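# Stow earphones in chest drawer and close it

## Task

Place the coiled earphones inside the small chest's open drawer, then push the drawer closed, with the chest still standing upright at the end.

## Robot and tools

Robot: two seven-joint arms, left_arm and right_arm, each ending in a parallel gripper. Left_arm's fingers can fold: only the outer quarter of each pad (near the tip) grips firmly. Closer to the palm the fingers may wrap, hold loosely or release, and a fingertip pushed into a surface folds easily, so a move can pass a surface almost unnoticed and spoil the next grasp. Right_arm's fingers are rigid. Cameras: cam_left_wrist and cam_right_wrist, each 896x504, mounted on the wrists.

Frame: scene frame, origin at table-top height midway between the nominal arm bases; +x points out over the table, +y toward left_arm, +z up. Image left/right is not arm left/right. Calibrated bases: left_arm at (-0.009, +0.290, 0) m, right_arm at (+0.017, -0.393, 0) m. Gripper axes: fingers point along its +z, open and close along its y. The reported end_effector_position is the point between the closed pads; fingertips extend about 33 mm beyond it at gaps up to 40 mm, only 9 mm when fully open. Printed poses may be off by a few cm, more at long reach.

Row format (shared by execute_actions and move): one flat list of 18 numbers, each in [-1, 1], covering both arms: left dx, dy, dz, rx, ry, rz, gripper position, force_limit, speed, then the same nine for the right arm. The six pose numbers are offsets from that arm's Hand target as it stood when the action or move began, along scene-frame axes; 1.0 equals 0.6 m or 180 degrees; rx, ry, rz form a single rotation vector, turning about the Hand target's position. They are not absolute poses. Repeating an offset moves the arm further. Zeros for the six pose numbers re-request the current Hand target. Gripper numbers are absolute commands: position +1 fully open (140 mm), about -0.8 pads touching, -1 closes until blocked. force_limit -1 gives about 14 N, 0 about 40 N, +1 about 58 N (slow close); faster speed grips harder. speed -1 is about 30 mm/s, 0 about 140, +1 about 250. Both start at +1. To leave a gripper unchanged, resend its last three numbers, since 0 is a real command.

execute_actions(actions, cameras): actions is a list of actions; each action is up to 15 rows, one per 1/30 s step, a short table holding its last row. Every row counts from the action's start pose. Images come back only with an empty actions list or when cameras are named (["all"] for all).

move(target, speed, blend, blocking, cameras): target is one 18-number row or a list of up to 15 rows, all offsets from the same starting Hand targets. speed is path top speed in m/s (0.002 to 2, default 0.25), one value or one per target; rotation capped at twice that in rad/s and 2.5 rad/s. blend in m rounds corners (0 = stop at each). Paths are straight, do not avoid obstacles, and last at most 10 s. Gripper numbers of later targets apply on arrival. blocking=false returns after about 0.5 s while the move continues. The result adds a move: line, e.g. done, off_target, moving, held or fault, plus limits (paced = pose clipped, held = steps withheld).

wait(seconds 0 to 10) lets time pass; stop brakes a running move (fingers keep going); zoom_image(camera, region [x0,y0,x1,y1], at most 504x504 px) enlarges part of the newest image; clear_fault(arm) clears a reported torque or force fault; finished_scene(scene) ends the scene irreversibly, so call it only when the earphones are in, the drawer shut and the chest upright.

Controller: each step clips the command to within 70 mm and 16 degrees of the measured pose. Hand target in results is the last clipped command; the gripper often stops short, and only a new command recovers that. To stop pressing on something, command the target back beyond the gripper.

Results: end_effector_position (m) and quat_wxyz in the scene frame; object_status 0 moving, 1 blocked while opening, 2 blocked while closing (likely holding), 3 reached position or pads met. After a close, confirm 2. position_measured is in counts: 3 open, 75 about 100 mm, 139 about 60 mm, 200 about 20 mm, 230 pads met. Joint torques, External joint torques and Flange force (gripper axes) hint at contact but are noisy. MOTOR HOT warns of overheating; an OVER-TEMPERATURE FAULT brakes that arm for 30 to 60 s.

Faults: contact torque at a joint limit (85 N m for the big joints, 11 for forearm roll, wrist pitch, wrist roll), 85 N net force on an arm, going past a joint range, or overspeeding stops the arm until clear_fault. If the grip pins the arm after a force fault, open first. Joint ranges: waist and upper arm roll ±2.901, shoulder ±1.836, elbow -3.077 to -0.117, forearm roll ±2.876, wrist pitch 0.440 to 4.622, wrist roll ±3.051 rad.

Avoid: dropping the earphones or releasing them while moving, knocking the chest over or off the table, slamming the drawer, hard hits on the table or stand, fast swings with a load, hard squeezes on something still resting on a surface, and any contact between the two grippers or arms, which can end the scene. Things left off the table fail the task. Loose items may be nudged occasionally by outside pushes. Camera intrinsics: left fx=fy 476.071, cx 448.695, cy 252.401; right fx=fy 462.251, cx 447.811, cy 250.867.

Each tool is called as name(argument=value, ...) on one line, values as JSON.

## Session

execute_actions(actions=[])

Scene clock: 0.00 s.
left_arm: end_effector_position=(+0.2504, +0.4651, +0.1220) position_measured=3 object_status=3 end_effector_quat_wxyz=(+0.355, +0.800, +0.014, +0.484) | right_arm: end_effector_position=(+0.2772, -0.6119, +0.3061) position_measured=3 object_status=3 end_effector_quat_wxyz=(-0.005, +0.972, +0.233, -0.022)
Joint positions: left_arm=[1.207 0.151 0.33 -2.691 -0.982 1.646 0.686] | right_arm=[-0.497 -0.672 -0.15 -2.458 -0.12 1.753 -2.614]
Joint velocities: within noise
Joint torques (N m): no reading
External joint torques (N m): no reading
Flange force (N): no reading
Hand target: left_arm +0.2504, +0.4651, +0.1220; +0.355, +0.800, +0.014, +0.484 | right_arm +0.2772, -0.6119, +0.3061; -0.005, +0.972, +0.233, -0.022
Tool commands: left_gripper/position=+1.0 left_gripper/force_limit=+1.0 left_gripper/speed=+1.0 right_gripper/position=+1.0 right_gripper/force_limit=+1.0 right_gripper/speed=+1.0

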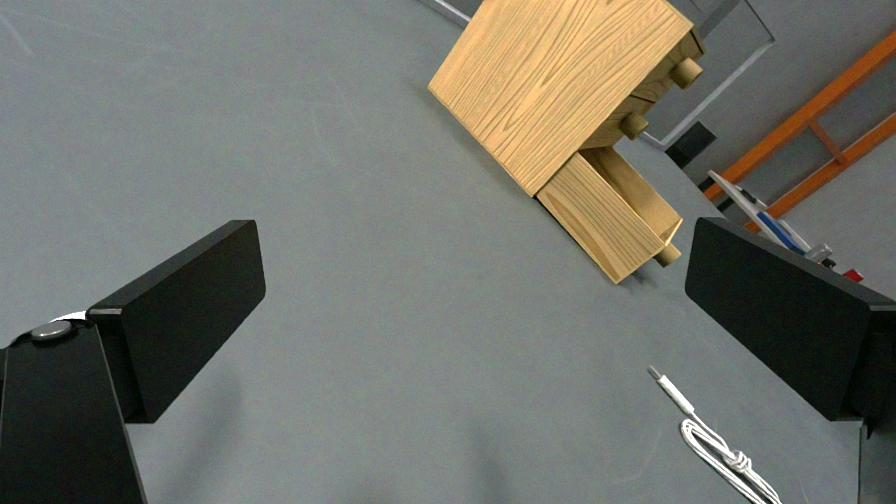

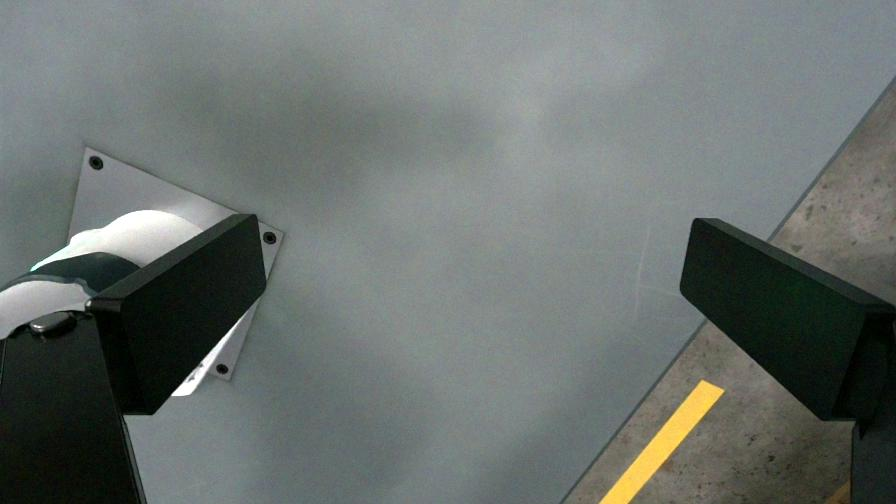

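move(target=[0,0,0,0,0,0,1,1,1,-0.08,0.6,0.26,0,0,-0.65,1,1,1], cameras=["all"])

Scene clock: 15.40 s.
left_arm: end_effector_position=(+0.2504, +0.4651, +0.1220) position_measured=3 object_status=3 end_effector_quat_wxyz=(+0.355, +0.800, +0.014, +0.484) | right_arm: end_effector_position=(+0.2290, -0.2535, +0.4622) position_measured=3 object_status=3 end_effector_quat_wxyz=(-0.020, +0.708, -0.706, -0.007)
Joint positions: left_arm=[1.207 0.151 0.33 -2.691 -0.982 1.646 0.686] | right_arm=[-1.578 -1.513 0.344 -2.021 0.697 0.586 -0.95]
Joint velocities: left_arm=[within noise] | right_arm=[0 -0.001 -0.001 0 0 -0.003 0.004]
Joint torques (N m): left_arm=[-0.09 -23.82 1.27 10.67 -0.21 -1.71 0.07] | right_arm=[-0.18 27.15 -12.77 6.04 0.83 2.3 0.23]
External joint torques (N m): left_arm=[-0.11 -0.67 0.38 -0.46 0.15 -0.05 -0.01] | right_arm=[-0.21 -0.19 -0.47 -0.57 0.22 -0.29 0.23]
Flange force (N): left_arm=[1.1 4.2 -0.1] | right_arm=[-1.0 0.4 2.0]
Hand target: left_arm +0.2504, +0.4651, +0.1220; +0.355, +0.800, +0.014, +0.484 | right_arm +0.2292, -0.2519, +0.4621; -0.021, +0.706, -0.707, -0.007
Off the commanded pose: left_arm 0.000 m, 0 deg | right_arm 0.002 m, 0 deg.
move: done

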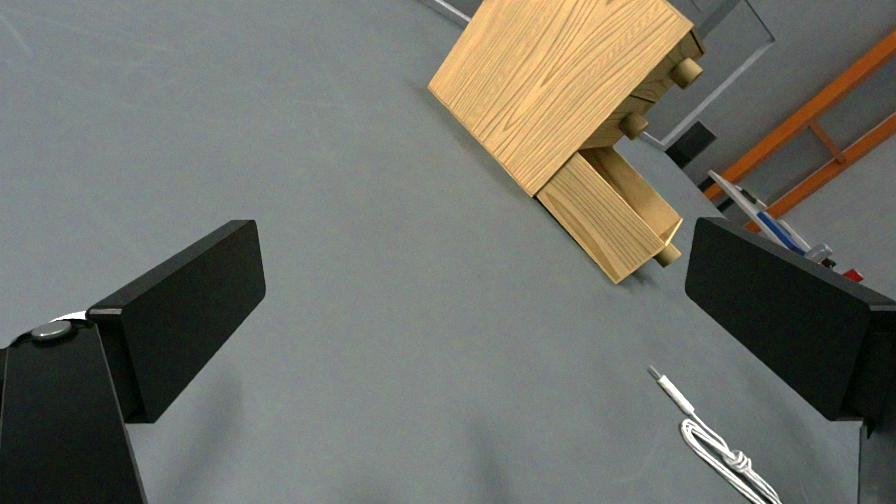

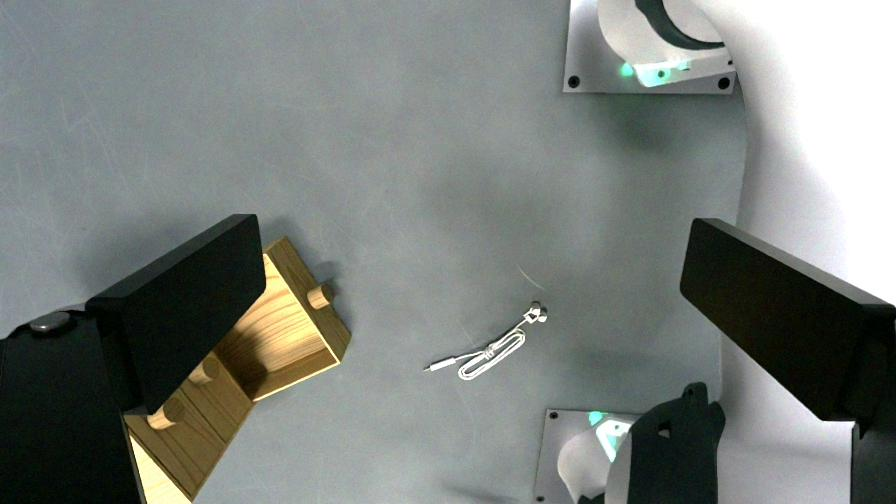

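move(target=[0,0,0,0,0,0,1,1,1,0.02,0.547,-0.43,0,0,0.589,-0.2,-1,0], cameras=["all"])

Scene clock: 32.67 s.
left_arm: end_effector_position=(+0.2504, +0.4651, +0.1220) position_measured=3 object_status=3 end_effector_quat_wxyz=(+0.355, +0.800, +0.014, +0.484) | right_arm: end_effector_position=(+0.2406, +0.0747, +0.2043) position_measured=154 object_status=3 end_effector_quat_wxyz=(-0.006, +0.991, +0.133, -0.022)
Joint positions: left_arm=[1.207 0.151 0.33 -2.691 -0.982 1.646 0.686] | right_arm=[-0.926 -1.77 1.023 -2.043 1.523 0.952 -1.603]
Joint velocities: left_arm=[within noise] | right_arm=[0 0.001 0 -0.001 0.001 0.001 -0.006]
Joint torques (N m): left_arm=[-0.1 -23.86 1.2 10.72 -0.21 -1.71 0.04] | right_arm=[0.18 32.62 -27.61 -2.67 1.01 2.66 -0.36]
External joint torques (N m): left_arm=[-0.08 -0.75 0.35 -0.36 0.15 -0.04 -0.04] | right_arm=[0.26 0.14 -0.21 -0.26 0.22 0.13 -0.35]
Flange force (N): left_arm=[1.4 4.2 -0.3] | right_arm=[-0.8 1.2 0.5]
Hand target: left_arm +0.2504, +0.4651, +0.1220; +0.355, +0.800, +0.014, +0.484 | right_arm +0.2412, +0.0763, +0.2041; -0.007, +0.990, +0.139, -0.021
Off the commanded pose: left_arm 0.000 m, 0 deg | right_arm 0.002 m, 1 deg.
move: done

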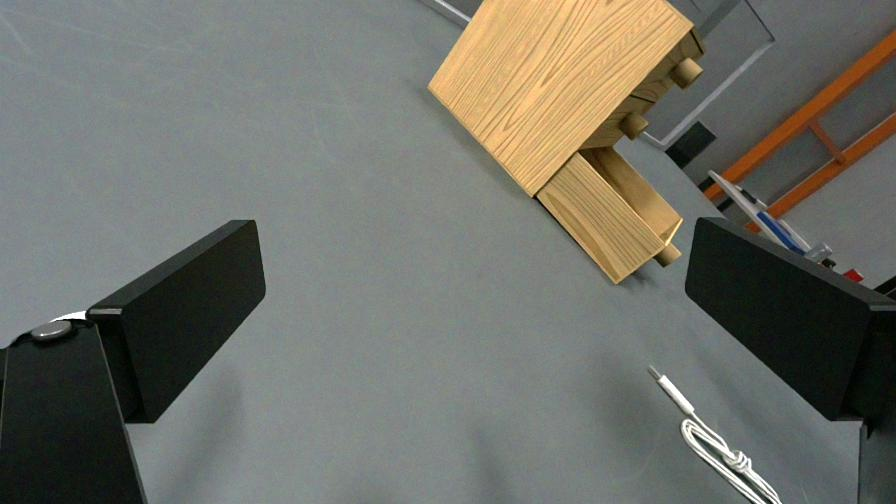

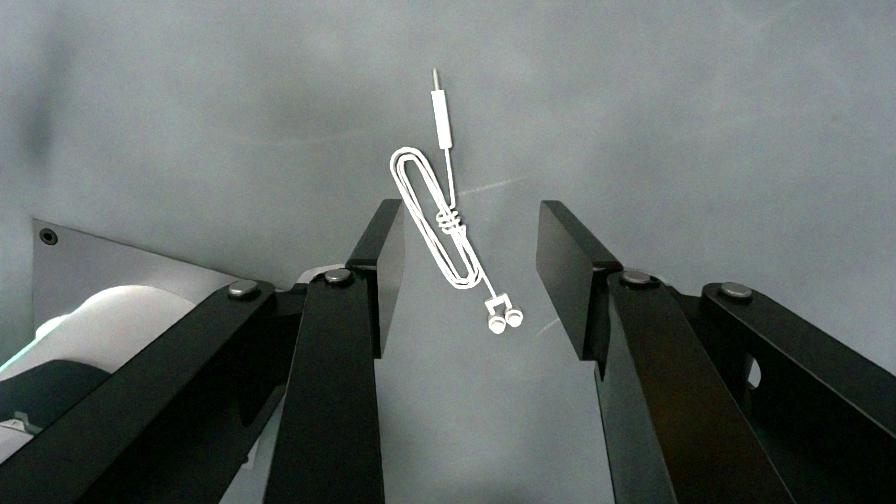

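move(target=[0,0,0,0,0,0,1,1,1,0.053,0.042,-0.256,0,0,0.055,-0.2,-1,0], cameras=["cam_right_wrist"], speed=0.12)

Scene clock: 42.17 s.
left_arm: end_effector_position=(+0.2504, +0.4651, +0.1220) position_measured=3 object_status=3 end_effector_quat_wxyz=(+0.355, +0.800, +0.014, +0.484) | right_arm: end_effector_position=(+0.2725, +0.0998, +0.0508) position_measured=154 object_status=3 end_effector_quat_wxyz=(-0.003, +0.975, +0.219, -0.023)
Joint positions: left_arm=[1.207 0.151 0.33 -2.691 -0.982 1.646 0.686] | right_arm=[-0.85 -1.771 1.389 -2.055 1.677 1.274 -1.726]
Joint velocities: left_arm=[within noise] | right_arm=[0.002 -0.001 0 0.001 0.001 0.001 -0.008]
Joint torques (N m): left_arm=[-0.09 -23.84 1.16 10.64 -0.2 -1.71 0.09] | right_arm=[0 30.18 -31.44 -4.05 1.13 2.65 -0.33]
External joint torques (N m): left_arm=[-0.08 -0.67 0.31 -0.51 0.16 -0.04 0.01] | right_arm=[0 0.05 -0.37 -0.14 0.23 0.12 -0.33]
Flange force (N): left_arm=[1.0 4.3 0.0] | right_arm=[-0.2 0.8 -0.2]
Hand target: left_arm +0.2504, +0.4651, +0.1220; +0.355, +0.800, +0.014, +0.484 | right_arm +0.2730, +0.1015, +0.0505; -0.005, +0.974, +0.224, -0.022
Off the commanded pose: left_arm 0.000 m, 0 deg | right_arm 0.002 m, 1 deg.
joint read past its limit (right arm) — joint 2 (shoulder), lower limit.
joint sent to its limit (right arm) — joint 2 (shoulder), lower limit. The joint targets still meet the commanded pose.
move: done
Images, in order (width x height): cam_right_wrist 896x504.

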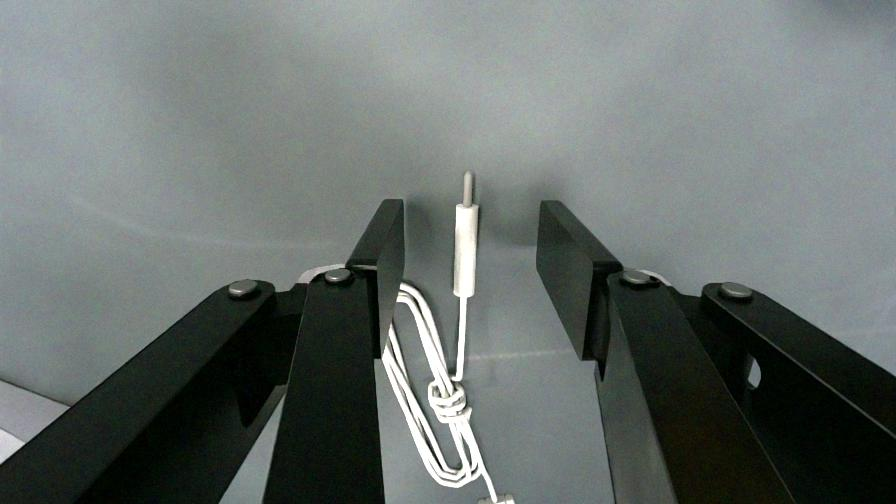

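move(target=[[0,0,0,0,0,0,1,1,1,-0.008,-0.003,-0.0208,0,0,0,-0.2,-1,-1],[0,0,0,0,0,0,1,1,1,-0.008,-0.003,-0.0208,0,0,0,-1,-1,-1]], cameras=["cam_right_wrist"], speed=0.05)

wait(seconds=0.7, cameras=["cam_right_wrist"])

Scene clock: 50.20 s.
left_arm: end_effector_position=(+0.2504, +0.4651, +0.1220) position_measured=3 object_status=3 end_effector_quat_wxyz=(+0.355, +0.800, +0.014, +0.484) | right_arm: end_effector_position=(+0.2681, +0.0984, +0.0382) position_measured=219 object_status=0 end_effector_quat_wxyz=(-0.003, +0.975, +0.222, -0.022)
Joint positions: left_arm=[1.207 0.151 0.33 -2.691 -0.982 1.646 0.686] | right_arm=[-0.827 -1.771 1.419 -2.07 1.687 1.3 -1.728]
Joint torques (N m): left_arm=[-0.1 -23.84 1.23 10.7 -0.2 -1.71 0.09] | right_arm=[0.84 29.36 -31.37 -4.94 1.13 2.64 -0.17]
External joint torques (N m): left_arm=[-0.08 -0.66 0.37 -0.48 0.17 -0.05 0] | right_arm=[0.76 -0.25 -0.21 -0.99 0.22 0.11 -0.17]
Flange force (N): left_arm=[1.0 4.2 -0.2] | right_arm=[-5.1 2.4 1.1]
Hand target: left_arm +0.2504, +0.4651, +0.1220; +0.355, +0.800, +0.014, +0.484 | right_arm +0.2682, +0.0997, +0.0381; -0.005, +0.974, +0.224, -0.022
Off the commanded pose: left_arm 0.000 m, 0 deg | right_arm 0.001 m, 0 deg.
joint read past its limit (right arm) — joint 2 (shoulder), lower limit.
joint sent to its limit (right arm) — joint 2 (shoulder), lower limit. The joint targets still meet the commanded pose.
move: done
Images, in order (width x height): cam_right_wrist 896x504.

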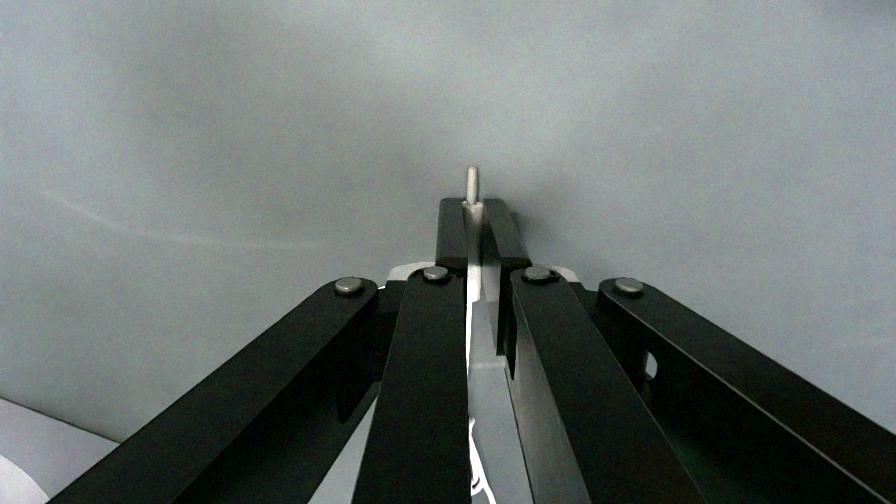

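Scene clock: 50.90 s.
left_arm: end_effector_position=(+0.2504, +0.4651, +0.1220) position_measured=3 object_status=3 end_effector_quat_wxyz=(+0.355, +0.800, +0.014, +0.484) | right_arm: end_effector_position=(+0.2681, +0.0984, +0.0382) position_measured=219 object_status=2 end_effector_quat_wxyz=(-0.003, +0.975, +0.222, -0.022)
Joint positions: left_arm=[1.207 0.151 0.33 -2.691 -0.982 1.646 0.686] | right_arm=[-0.827 -1.771 1.419 -2.07 1.687 1.3 -1.728]
Joint torques (N m): left_arm=[-0.12 -23.87 1.27 10.69 -0.21 -1.7 0.07] | right_arm=[0.82 29.36 -31.34 -4.95 1.14 2.64 -0.19]
External joint torques (N m): left_arm=[-0.09 -0.7 0.44 -0.44 0.15 -0.03 -0.01] | right_arm=[0.8 -0.3 -0.09 -0.94 0.23 0.1 -0.19]
Flange force (N): left_arm=[1.1 4.3 -0.2] | right_arm=[-5.1 2.4 1.4]
Hand target: left_arm +0.2504, +0.4651, +0.1220; +0.355, +0.800, +0.014, +0.484 | right_arm +0.2682, +0.0997, +0.0381; -0.005, +0.974, +0.224, -0.022
Tool commands: left_gripper/position=+1.0 left_gripper/force_limit=+1.0 left_gripper/speed=+1.0 right_gripper/position=-1.0 right_gripper/force_limit=-1.0 right_gripper/speed=-1.0
Off the commanded pose: left_arm 0.000 m, 0 deg | right_arm 0.001 m, 0 deg.
joint read past its limit (right arm) — joint 2 (shoulder), lower limit.
wait: 0.70 s; at rest by 0.17 s
Images, in order (width x height): cam_right_wrist 896x504.

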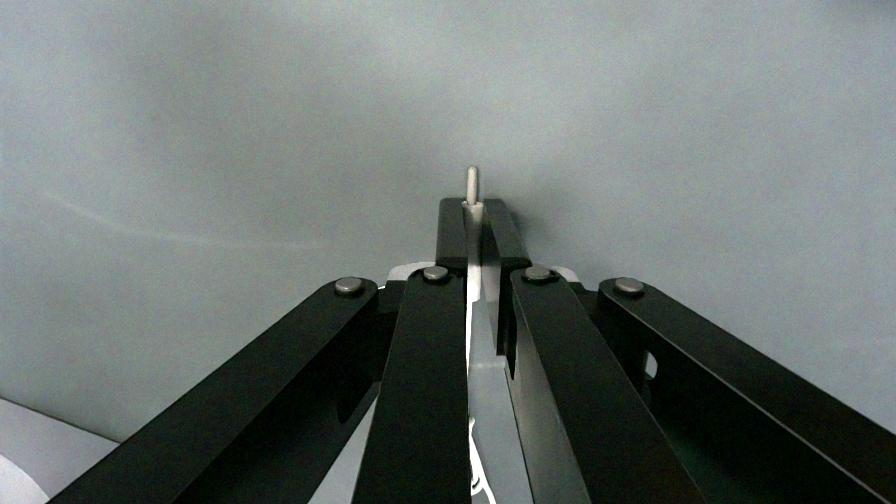

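move(target=[[0,0,0,0,0,0,1,1,1,0,0,0.12,0,0,0,-1,-1,-1],[0,0,0,0,0,0,1,1,1,0.05,-0.1,0.57,0,0,-0.25,-1,-1,-1]], speed=[0.12,0.2], blend=[0.03,0])

move(target=[0,0,0,0,0,0,1,1,1,0.17,-0.167,0,0,0,-0.745,-1,-1,-1], cameras=["all"], speed=0.2)

Scene clock: 62.00 s.
left_arm: end_effector_position=(+0.2504, +0.4651, +0.1220) position_measured=3 object_status=3 end_effector_quat_wxyz=(+0.355, +0.800, +0.014, +0.484) | right_arm: end_effector_position=(+0.2986, +0.0404, +0.3800) position_measured=219 object_status=2 end_effector_quat_wxyz=(-0.015, +0.987, -0.162, -0.018)
Joint positions: left_arm=[1.207 0.151 0.33 -2.691 -0.982 1.646 0.686] | right_arm=[-1.135 -1.372 0.872 -1.707 1.261 0.904 -1.093]
Joint velocities: left_arm=[within noise] | right_arm=[0 0 0 0.001 0.002 0 0.006]
Joint torques (N m): left_arm=[-0.11 -23.86 1.18 10.71 -0.2 -1.72 0.08] | right_arm=[-0.24 32.92 -26.2 2.45 0.76 2.37 0.34]
External joint torques (N m): left_arm=[-0.14 -0.76 0.28 -0.44 0.17 -0.07 0] | right_arm=[-0.2 -0.33 -1.14 -0.34 -0.04 -0.2 0.34]
Flange force (N): left_arm=[1.3 4.4 0.0] | right_arm=[-1.6 1.8 0.1]
Hand target: left_arm +0.2504, +0.4651, +0.1220; +0.355, +0.800, +0.014, +0.484 | right_arm +0.2982, +0.0397, +0.3801; -0.013, +0.986, -0.166, -0.018
Off the commanded pose: left_arm 0.000 m, 0 deg | right_arm 0.001 m, 1 deg.
move: done

Scene clock: 69.20 s.
left_arm: end_effector_position=(+0.2504, +0.4651, +0.1220) position_measured=3 object_status=3 end_effector_quat_wxyz=(+0.355, +0.800, +0.014, +0.484) | right_arm: end_effector_position=(+0.4007, -0.0619, +0.3802) position_measured=219 object_status=2 end_effector_quat_wxyz=(+0.022, -0.233, +0.972, -0.006)
Joint positions: left_arm=[1.207 0.151 0.33 -2.691 -0.982 1.646 0.686] | right_arm=[-1.523 -1.579 0.697 -1.753 1.381 0.76 0.901]
Joint velocities: left_arm=[within noise] | right_arm=[-0.002 0 0 0 0 0.001 0.004]
Joint torques (N m): left_arm=[-0.12 -23.85 1.24 10.72 -0.19 -1.7 0.07] | right_arm=[0.63 37.25 -22.47 -2.02 0.46 2.57 0.23]
External joint torques (N m): left_arm=[-0.04 -0.77 0.46 -0.34 0.17 -0.02 -0.01] | right_arm=[0.66 0.35 -0.49 -0.27 -0.06 -0.04 0.23]
Flange force (N): left_arm=[1.3 4.4 -0.5] | right_arm=[1.6 1.1 -0.1]
Hand target: left_arm +0.2504, +0.4651, +0.1220; +0.355, +0.800, +0.014, +0.484 | right_arm +0.4002, -0.0605, +0.3801; +0.022, -0.231, +0.973, -0.005
Off the commanded pose: left_arm 0.000 m, 0 deg | right_arm 0.001 m, 0 deg.
move: done

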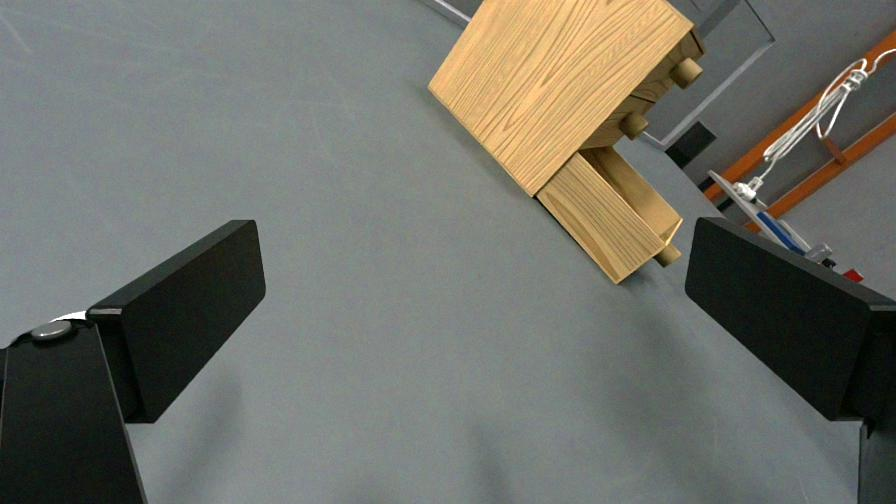

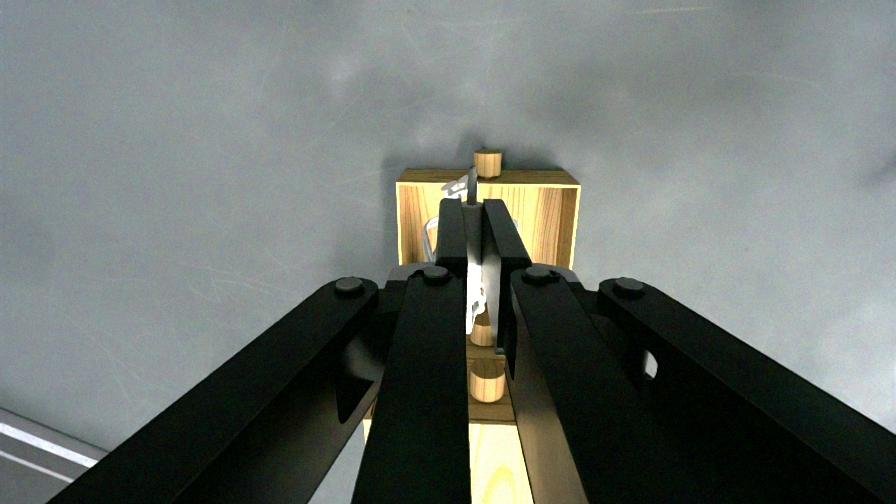

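move(target=[[0,0,0,0,0,0,1,1,1,0.037,0.075,0,0,0,0,-1,-1,-1],[0,0,0,0,0,0,1,1,1,0.037,0.075,-0.22,0,0,0,-1,-1,-1]], cameras=["all"], speed=0.1)

zoom_image(camera="cam_left_wrist", region=[520, 20, 800, 300])

Scene clock: 84.43 s.
left_arm: end_effector_position=(+0.2504, +0.4651, +0.1220) position_measured=3 object_status=3 end_effector_quat_wxyz=(+0.355, +0.800, +0.014, +0.484) | right_arm: end_effector_position=(+0.4217, -0.0146, +0.2480) position_measured=219 object_status=2 end_effector_quat_wxyz=(+0.020, -0.230, +0.973, -0.004)
Joint positions: left_arm=[1.207 0.151 0.33 -2.691 -0.982 1.646 0.686] | right_arm=[-1.389 -1.771 0.914 -1.911 1.561 0.93 1.031]
Joint velocities: left_arm=[within noise] | right_arm=[-0.001 0.001 -0.001 0 -0.001 0.003 -0.001]
Joint torques (N m): left_arm=[-0.07 -23.86 1.23 10.71 -0.22 -1.71 0.08] | right_arm=[0.89 36.38 -26.12 -5.06 0.57 2.69 -0.25]
External joint torques (N m): left_arm=[-0.08 -0.74 0.35 -0.4 0.15 -0.04 0] | right_arm=[0.77 0.31 -0.15 -1.21 -0.06 0.11 -0.25]
Flange force (N): left_arm=[1.2 4.2 -0.2] | right_arm=[5.4 -1.0 2.1]
Hand target: left_arm +0.2504, +0.4651, +0.1220; +0.355, +0.800, +0.014, +0.484 | right_arm +0.4224, -0.0155, +0.2481; +0.022, -0.231, +0.973, -0.005
Off the commanded pose: left_arm 0.000 m, 0 deg | right_arm 0.001 m, 0 deg.
joint read past its limit (right arm) — joint 2 (shoulder), lower limit.
joint sent to its limit (right arm) — joint 2 (shoulder), lower limit. The joint targets still meet the commanded pose.
move: done

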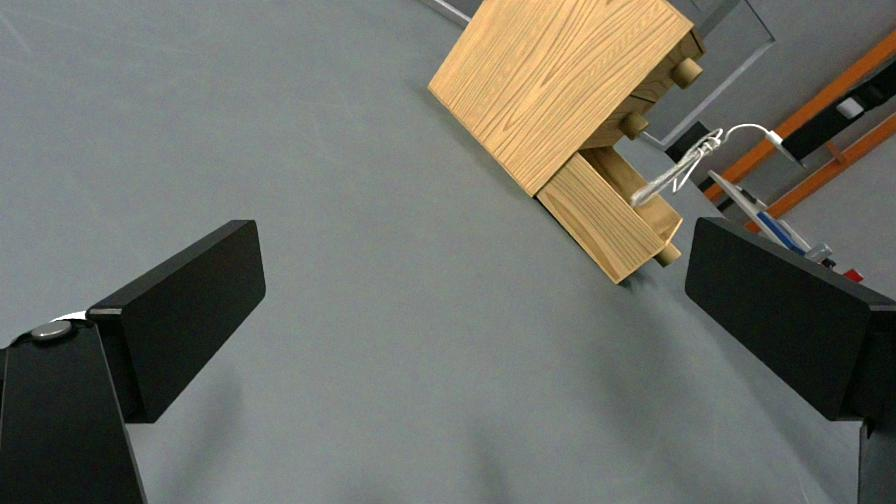

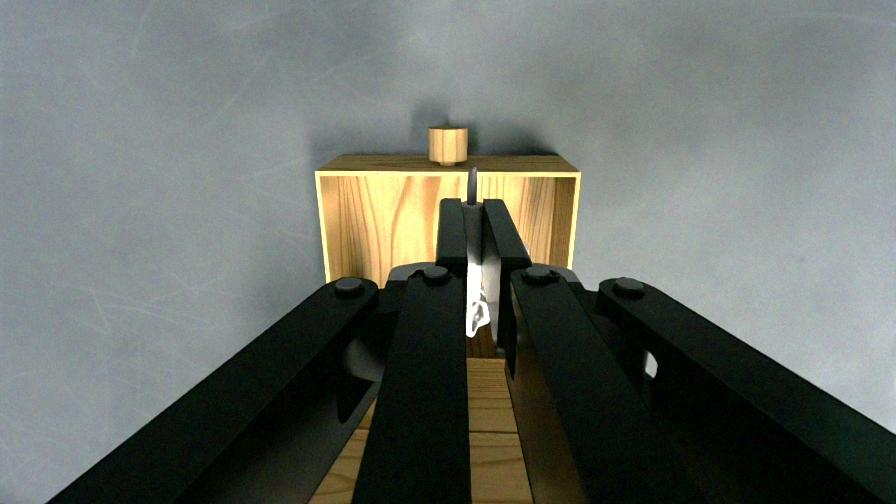

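Scaled by 1.800 from the camera's 896x504 image, which has a finer 1280x720 frame.

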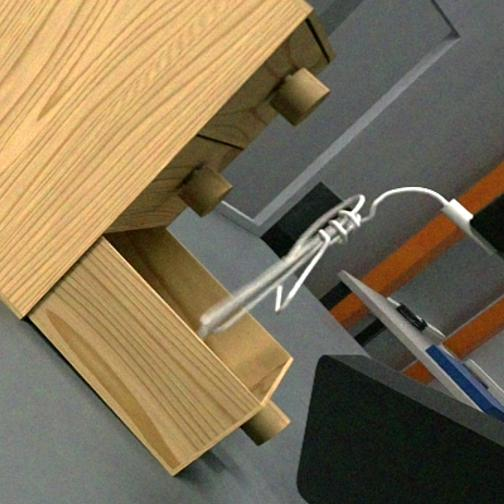

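move(target=[[0,0,0,0,0,0,1,1,1,0.028,0.0,-0.14,0,0,0,-1,-1,-1],[0,0,0,0,0,0,1,1,1,0.081,0.026,-0.205,0,0,0,-1,-1,-1]], cameras=["all"], speed=0.07, blend=[0.02,0])

zoom_image(camera="cam_left_wrist", region=[520, 20, 800, 300])

Scene clock: 93.20 s.
left_arm: end_effector_position=(+0.2504, +0.4651, +0.1220) position_measured=3 object_status=3 end_effector_quat_wxyz=(+0.355, +0.800, +0.014, +0.484) | right_arm: end_effector_position=(+0.4698, -0.0012, +0.1252) position_measured=219 object_status=2 end_effector_quat_wxyz=(+0.020, -0.234, +0.972, -0.007)
Joint positions: left_arm=[1.207 0.151 0.33 -2.691 -0.982 1.646 0.686] | right_arm=[-1.323 -1.771 1.22 -1.916 1.647 1.218 1.066]
Joint velocities: left_arm=[within noise] | right_arm=[-0.001 -0.001 0 0 0.001 0.003 0.004]
Joint torques (N m): left_arm=[-0.12 -23.87 1.16 10.72 -0.2 -1.7 0.07] | right_arm=[-0.17 34.48 -30.5 -4.47 0.94 2.64 0.23]
External joint torques (N m): left_arm=[-0.14 -0.75 0.28 -0.4 0.16 -0.04 -0.01] | right_arm=[-0.18 0.21 -0.38 -0.18 0.24 0.07 0.23]
Flange force (N): left_arm=[1.4 4.3 0.0] | right_arm=[-0.4 0.2 -0.4]
Hand target: left_arm +0.2504, +0.4651, +0.1220; +0.355, +0.800, +0.014, +0.484 | right_arm +0.4710, +0.0001, +0.1251; +0.022, -0.231, +0.973, -0.005
Off the commanded pose: left_arm 0.000 m, 0 deg | right_arm 0.002 m, 0 deg.
joint read past its limit (right arm) — joint 2 (shoulder), lower limit.
move: done

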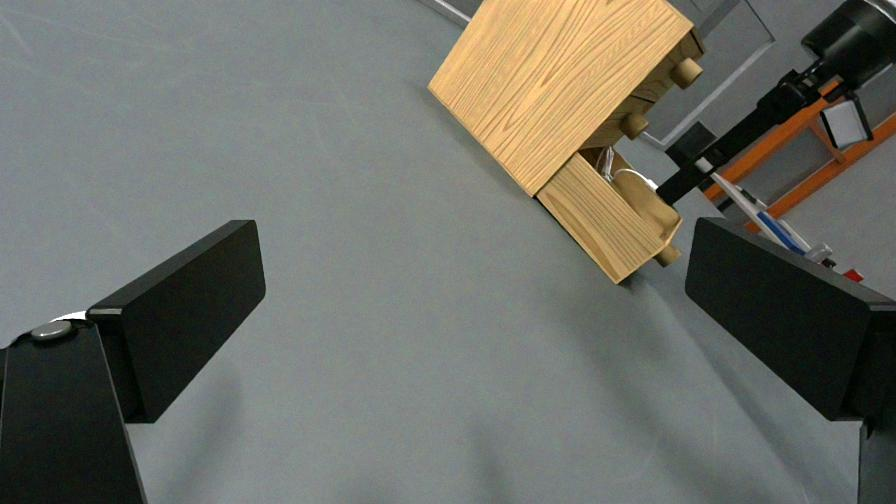

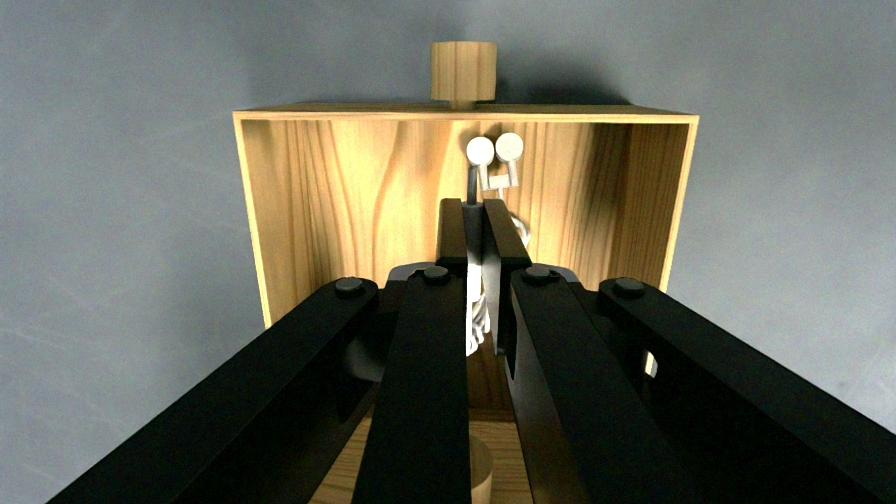

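Scaled by 1.800 from the camera's 896x504 image, which has a finer 1280x720 frame.

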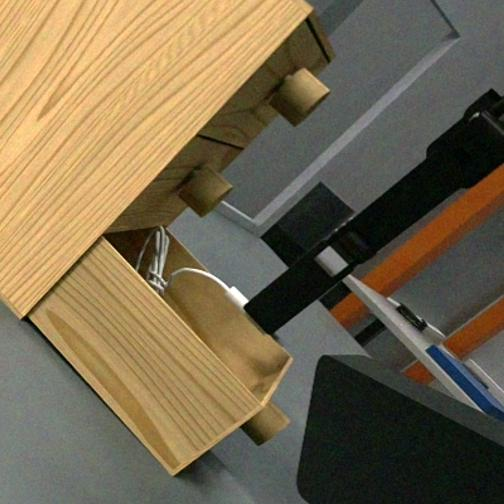

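move(target=[[0,0,0,0,0,0,1,1,1,0,0,-0.075,0,0,0,-1,-1,-1],[0,0,0,0,0,0,1,1,1,0,0,-0.075,0,0,0,-0.5,-1,-1],[0,0,0,0,0,0,1,1,1,0,0,0.06,0,0,0,-0.5,-1,-1]], cameras=["all"], speed=0.06)

zoom_image(camera="cam_left_wrist", region=[520, 20, 800, 300])

Scene clock: 102.00 s.
left_arm: end_effector_position=(+0.2504, +0.4651, +0.1220) position_measured=3 object_status=3 end_effector_quat_wxyz=(+0.355, +0.800, +0.014, +0.484) | right_arm: end_effector_position=(+0.4718, +0.0012, +0.1606) position_measured=192 object_status=3 end_effector_quat_wxyz=(+0.023, -0.231, +0.973, -0.004)
Joint positions: left_arm=[1.207 0.151 0.33 -2.691 -0.982 1.646 0.686] | right_arm=[-1.331 -1.677 1.199 -1.879 1.566 1.232 1.072]
Joint velocities: left_arm=[within noise] | right_arm=[-0.001 0 0 0 -0.003 -0.004 0]
Joint torques (N m): left_arm=[-0.09 -23.85 1.2 10.74 -0.22 -1.71 0.07] | right_arm=[-0.27 35.37 -31.38 -2.48 0.36 2.32 -0.13]
External joint torques (N m): left_arm=[-0.07 -0.71 0.35 -0.41 0.14 -0.05 -0.01] | right_arm=[-0.3 0.68 -0.98 -0.22 -0.37 -0.26 -0.13]
Flange force (N): left_arm=[1.2 4.2 -0.2] | right_arm=[0.1 -0.8 -3.1]
Hand target: left_arm +0.2504, +0.4651, +0.1220; +0.355, +0.800, +0.014, +0.484 | right_arm +0.4710, +0.0001, +0.1611; +0.022, -0.231, +0.973, -0.005
Off the commanded pose: left_arm 0.000 m, 0 deg | right_arm 0.001 m, 0 deg.
move: done

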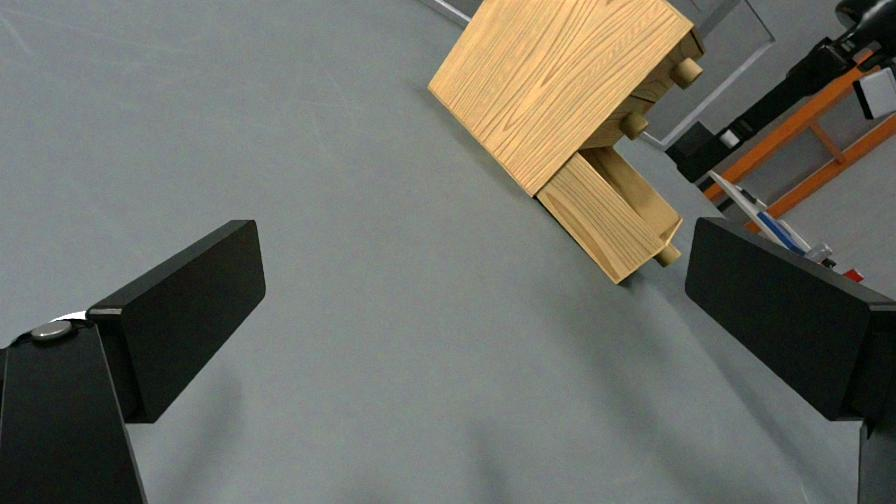

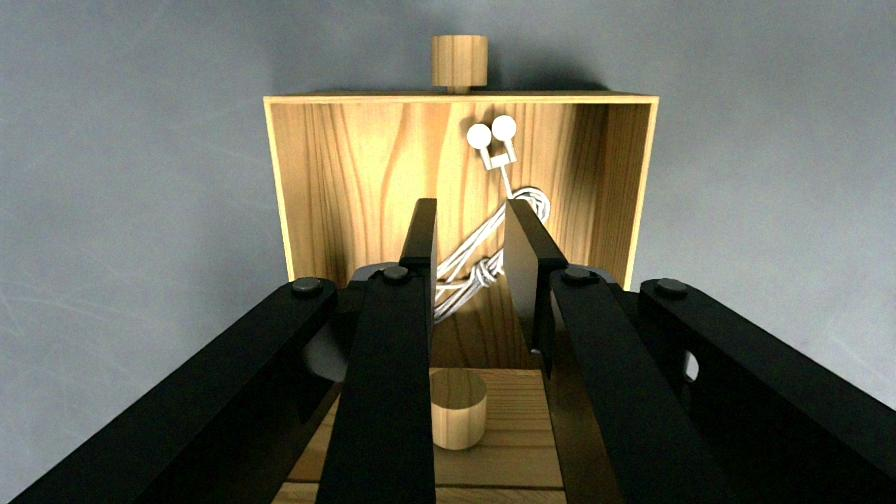

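Scaled by 1.800 from the camera's 896x504 image, which has a finer 1280x720 frame.

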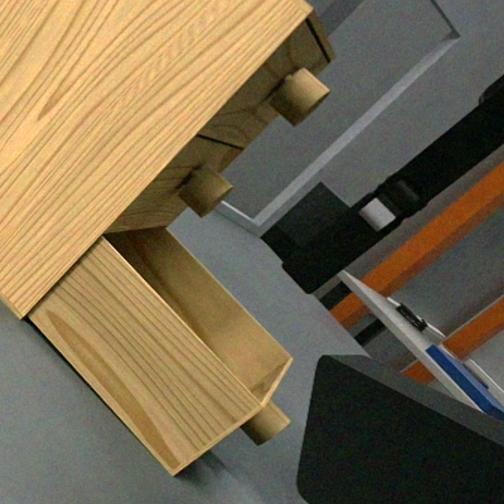

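move(target=[[0,0,0,0,0,0,1,1,1,0,0,0.085,0,0,0,-0.5,-1,-1],[0,0,0,0,0,0,1,1,1,-0.188,-0.106,0.085,0.0626,-0.124,0,-1,-1,-1],[0,0,0,0,0,0,1,1,1,-0.188,-0.106,-0.168,0.0626,-0.124,0,-1,-1,-1]], cameras=["all"], speed=0.14)

Scene clock: 113.20 s.
left_arm: end_effector_position=(+0.2504, +0.4651, +0.1220) position_measured=3 object_status=3 end_effector_quat_wxyz=(+0.355, +0.800, +0.014, +0.484) | right_arm: end_effector_position=(+0.3578, -0.0652, +0.0598) position_measured=230 object_status=3 end_effector_quat_wxyz=(+0.230, -0.226, +0.946, +0.043)
Joint positions: left_arm=[1.207 0.151 0.33 -2.691 -0.982 1.646 0.686] | right_arm=[-0.41 -1.769 1.663 -2.754 1.927 1.852 1.086]
Joint velocities: left_arm=[within noise] | right_arm=[-0.001 0 0 -0.001 0.002 0.005 0.003]
Joint torques (N m): left_arm=[-0.08 -23.87 1.17 10.71 -0.2 -1.71 0.05] | right_arm=[0.88 13.66 -23.44 -4.78 1.34 3.38 0.32]
External joint torques (N m): left_arm=[-0.12 -0.8 0.27 -0.38 0.16 -0.05 -0.03] | right_arm=[0.89 -0.03 -0.43 0.11 0.25 0.11 0.33]
Flange force (N): left_arm=[1.5 4.4 -0.1] | right_arm=[2.9 2.0 -1.6]
Hand target: left_arm +0.2504, +0.4651, +0.1220; +0.355, +0.800, +0.014, +0.484 | right_arm +0.3582, -0.0635, +0.0603; +0.232, -0.223, +0.946, +0.045
Off the commanded pose: left_arm 0.000 m, 0 deg | right_arm 0.002 m, 0 deg.
move: done

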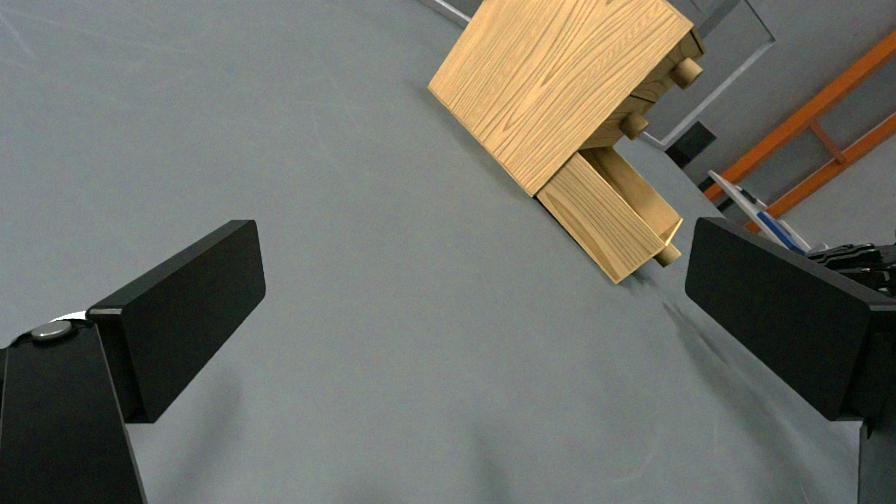

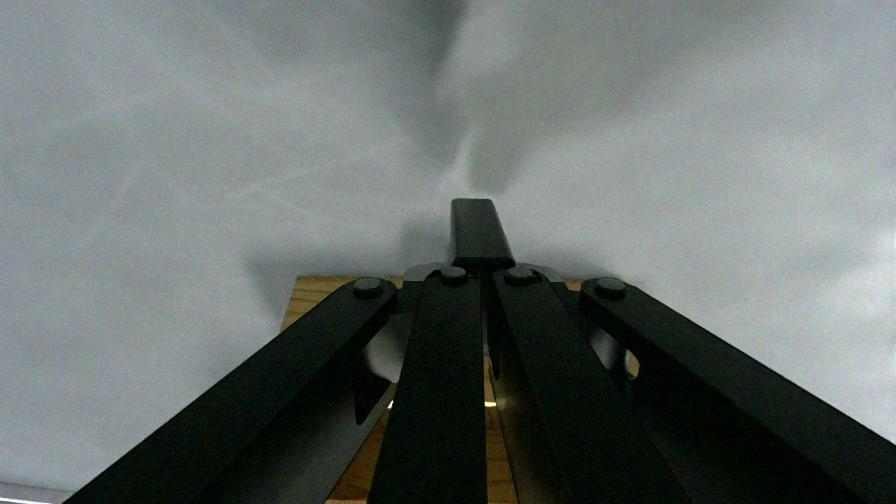

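move(target=[0,0,0,0,0,0,1,1,1,0.246,0.124,0,0,0,0,-1,-1,-1], cameras=["all"], speed=0.06)

zoom_image(camera="cam_left_wrist", region=[520, 20, 800, 300])

Scene clock: 120.43 s.
left_arm: end_effector_position=(+0.2504, +0.4651, +0.1220) position_measured=3 object_status=3 end_effector_quat_wxyz=(+0.355, +0.800, +0.014, +0.484) | right_arm: end_effector_position=(+0.5045, +0.0092, +0.0587) position_measured=230 object_status=3 end_effector_quat_wxyz=(+0.229, -0.221, +0.947, +0.044)
Joint positions: left_arm=[1.207 0.151 0.33 -2.691 -0.982 1.646 0.686] | right_arm=[-0.972 -1.769 1.568 -2.266 1.946 1.858 1.023]
Joint torques (N m): left_arm=[-0.09 -23.87 1.23 10.71 -0.21 -1.71 0.08] | right_arm=[-0.22 23.73 -32.07 -4.38 1.47 3.31 -0.19]
External joint torques (N m): left_arm=[-0.09 -0.7 0.36 -0.44 0.16 -0.05 0] | right_arm=[-0.31 -0.09 -1.41 0.16 0.33 0.08 -0.18]
Flange force (N): left_arm=[1.2 4.3 -0.2] | right_arm=[-3.0 -0.6 -1.0]
Hand target: left_arm +0.2504, +0.4651, +0.1220; +0.355, +0.800, +0.014, +0.484 | right_arm +0.5058, +0.0109, +0.0603; +0.232, -0.223, +0.946, +0.045
Off the commanded pose: left_arm 0.000 m, 0 deg | right_arm 0.003 m, 0 deg.
move: done

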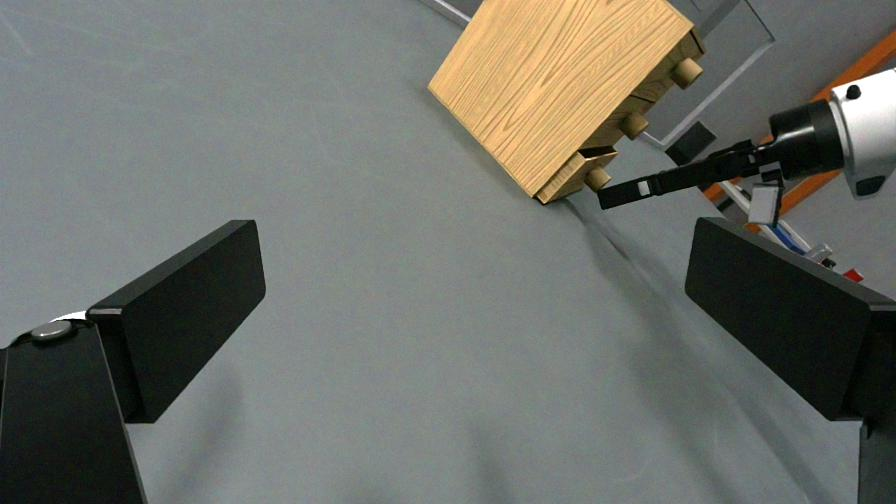

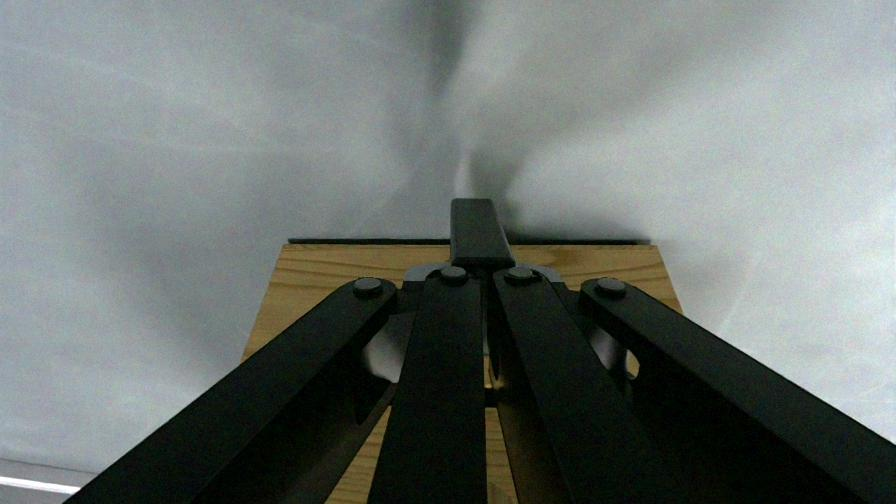

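Scaled by 1.800 from the camera's 896x504 image, which has a finer 1280x720 frame.

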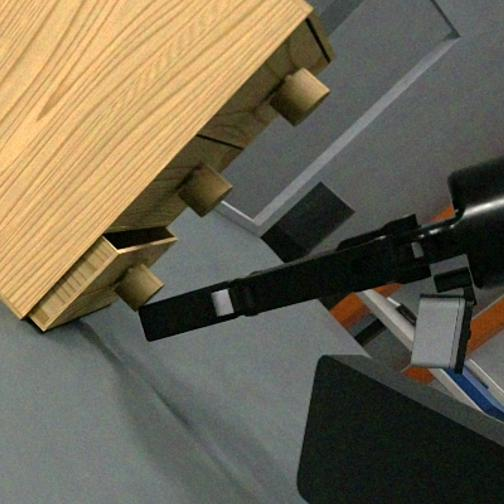

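move(target=[0,0,0,0,0,0,1,1,1,0.042,0.021,0,0,0,0,-1,-1,-1], cameras=["all"], speed=0.04)

zoom_image(camera="cam_left_wrist", region=[500, 60, 680, 240])

Scene clock: 124.63 s.
left_arm: end_effector_position=(+0.2504, +0.4651, +0.1220) position_measured=3 object_status=3 end_effector_quat_wxyz=(+0.355, +0.800, +0.014, +0.484) | right_arm: end_effector_position=(+0.5287, +0.0218, +0.0590) position_measured=230 object_status=3 end_effector_quat_wxyz=(+0.229, -0.225, +0.946, +0.044)
Joint positions: left_arm=[1.207 0.151 0.33 -2.691 -0.982 1.646 0.686] | right_arm=[-1.054 -1.769 1.554 -2.177 1.946 1.86 1.023]
Joint torques (N m): left_arm=[-0.1 -23.85 1.2 10.73 -0.23 -1.72 0.06] | right_arm=[-1.09 25.46 -32.35 -3.05 2.1 4.24 0.2]
External joint torques (N m): left_arm=[-0.11 -0.77 0.32 -0.4 0.13 -0.06 -0.02] | right_arm=[-1.17 -0.57 -0.8 1.52 0.96 1 0.21]
Flange force (N): left_arm=[1.4 4.3 -0.1] | right_arm=[-7.4 0.7 5.7]
Hand target: left_arm +0.2504, +0.4651, +0.1220; +0.355, +0.800, +0.014, +0.484 | right_arm +0.5310, +0.0235, +0.0603; +0.232, -0.223, +0.946, +0.045
Off the commanded pose: left_arm 0.000 m, 0 deg | right_arm 0.003 m, 0 deg.
move: done

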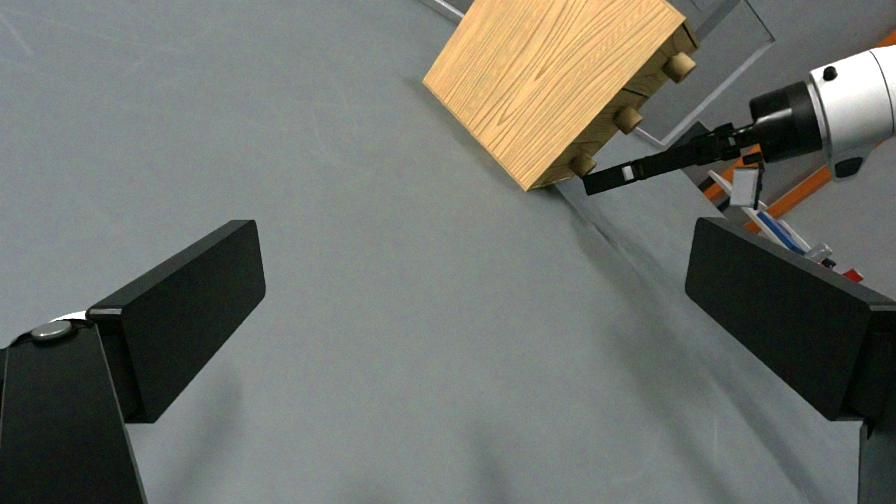

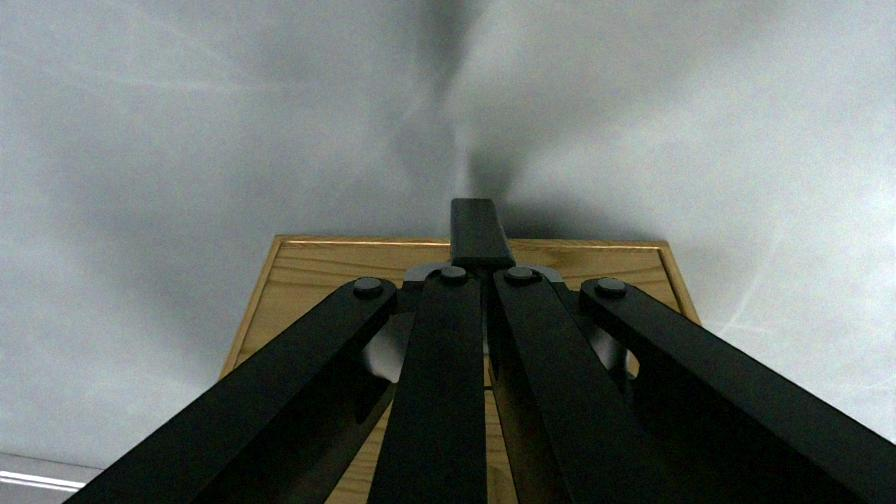

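Scaled by 2.800 from the camera's 896x504 image, which has a finer 1280x720 frame.

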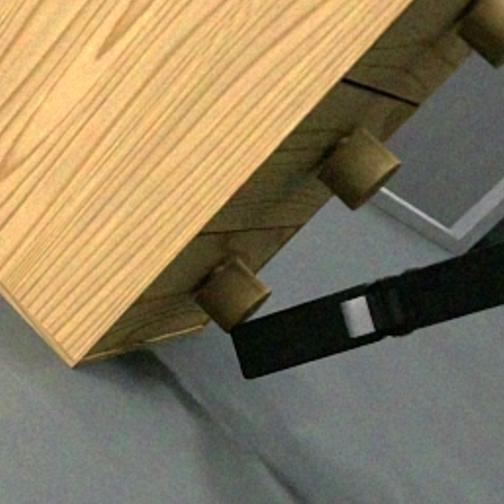

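Fully shut, with the chest upright. Next I back off and finish.

move(target=[0,0,0,0,0,0,1,1,1,-0.1,-0.05,0.02,0,0,0,-1,-1,-1], speed=0.12)

finished_scene(scene=2)

Scene clock: 128.80 s.
left_arm: end_effector_position=(+0.2504, +0.4651, +0.1220) position_measured=3 object_status=3 end_effector_quat_wxyz=(+0.355, +0.800, +0.014, +0.484) | right_arm: end_effector_position=(+0.4722, -0.0053, +0.0734) position_measured=230 object_status=3 end_effector_quat_wxyz=(+0.234, -0.219, +0.946, +0.047)
Joint positions: left_arm=[1.207 0.151 0.33 -2.691 -0.982 1.646 0.686] | right_arm=[-0.859 -1.764 1.558 -2.387 1.93 1.843 1.022]
Joint velocities: left_arm=[within noise] | right_arm=[-0.001 0 0 0.001 -0.001 -0.004 0.001]
Joint torques (N m): left_arm=[-0.06 -23.87 1.21 10.67 -0.22 -1.7 0.09] | right_arm=[0.78 21.24 -30.06 -4.79 0.87 2.93 -0.31]
External joint torques (N m): left_arm=[-0.08 -0.71 0.33 -0.48 0.15 -0.04 0.01] | right_arm=[0.83 0.1 -0.83 -0.71 -0.28 -0.3 -0.29]
Flange force (N): left_arm=[1.1 4.4 0.0] | right_arm=[2.7 -0.4 -4.5]
Hand target: left_arm +0.2504, +0.4651, +0.1220; +0.355, +0.800, +0.014, +0.484 | right_arm +0.4710, -0.0065, +0.0723; +0.232, -0.223, +0.946, +0.045
Off the commanded pose: left_arm 0.000 m, 0 deg | right_arm 0.002 m, 1 deg.
move: done

The scene is finished: the task was done.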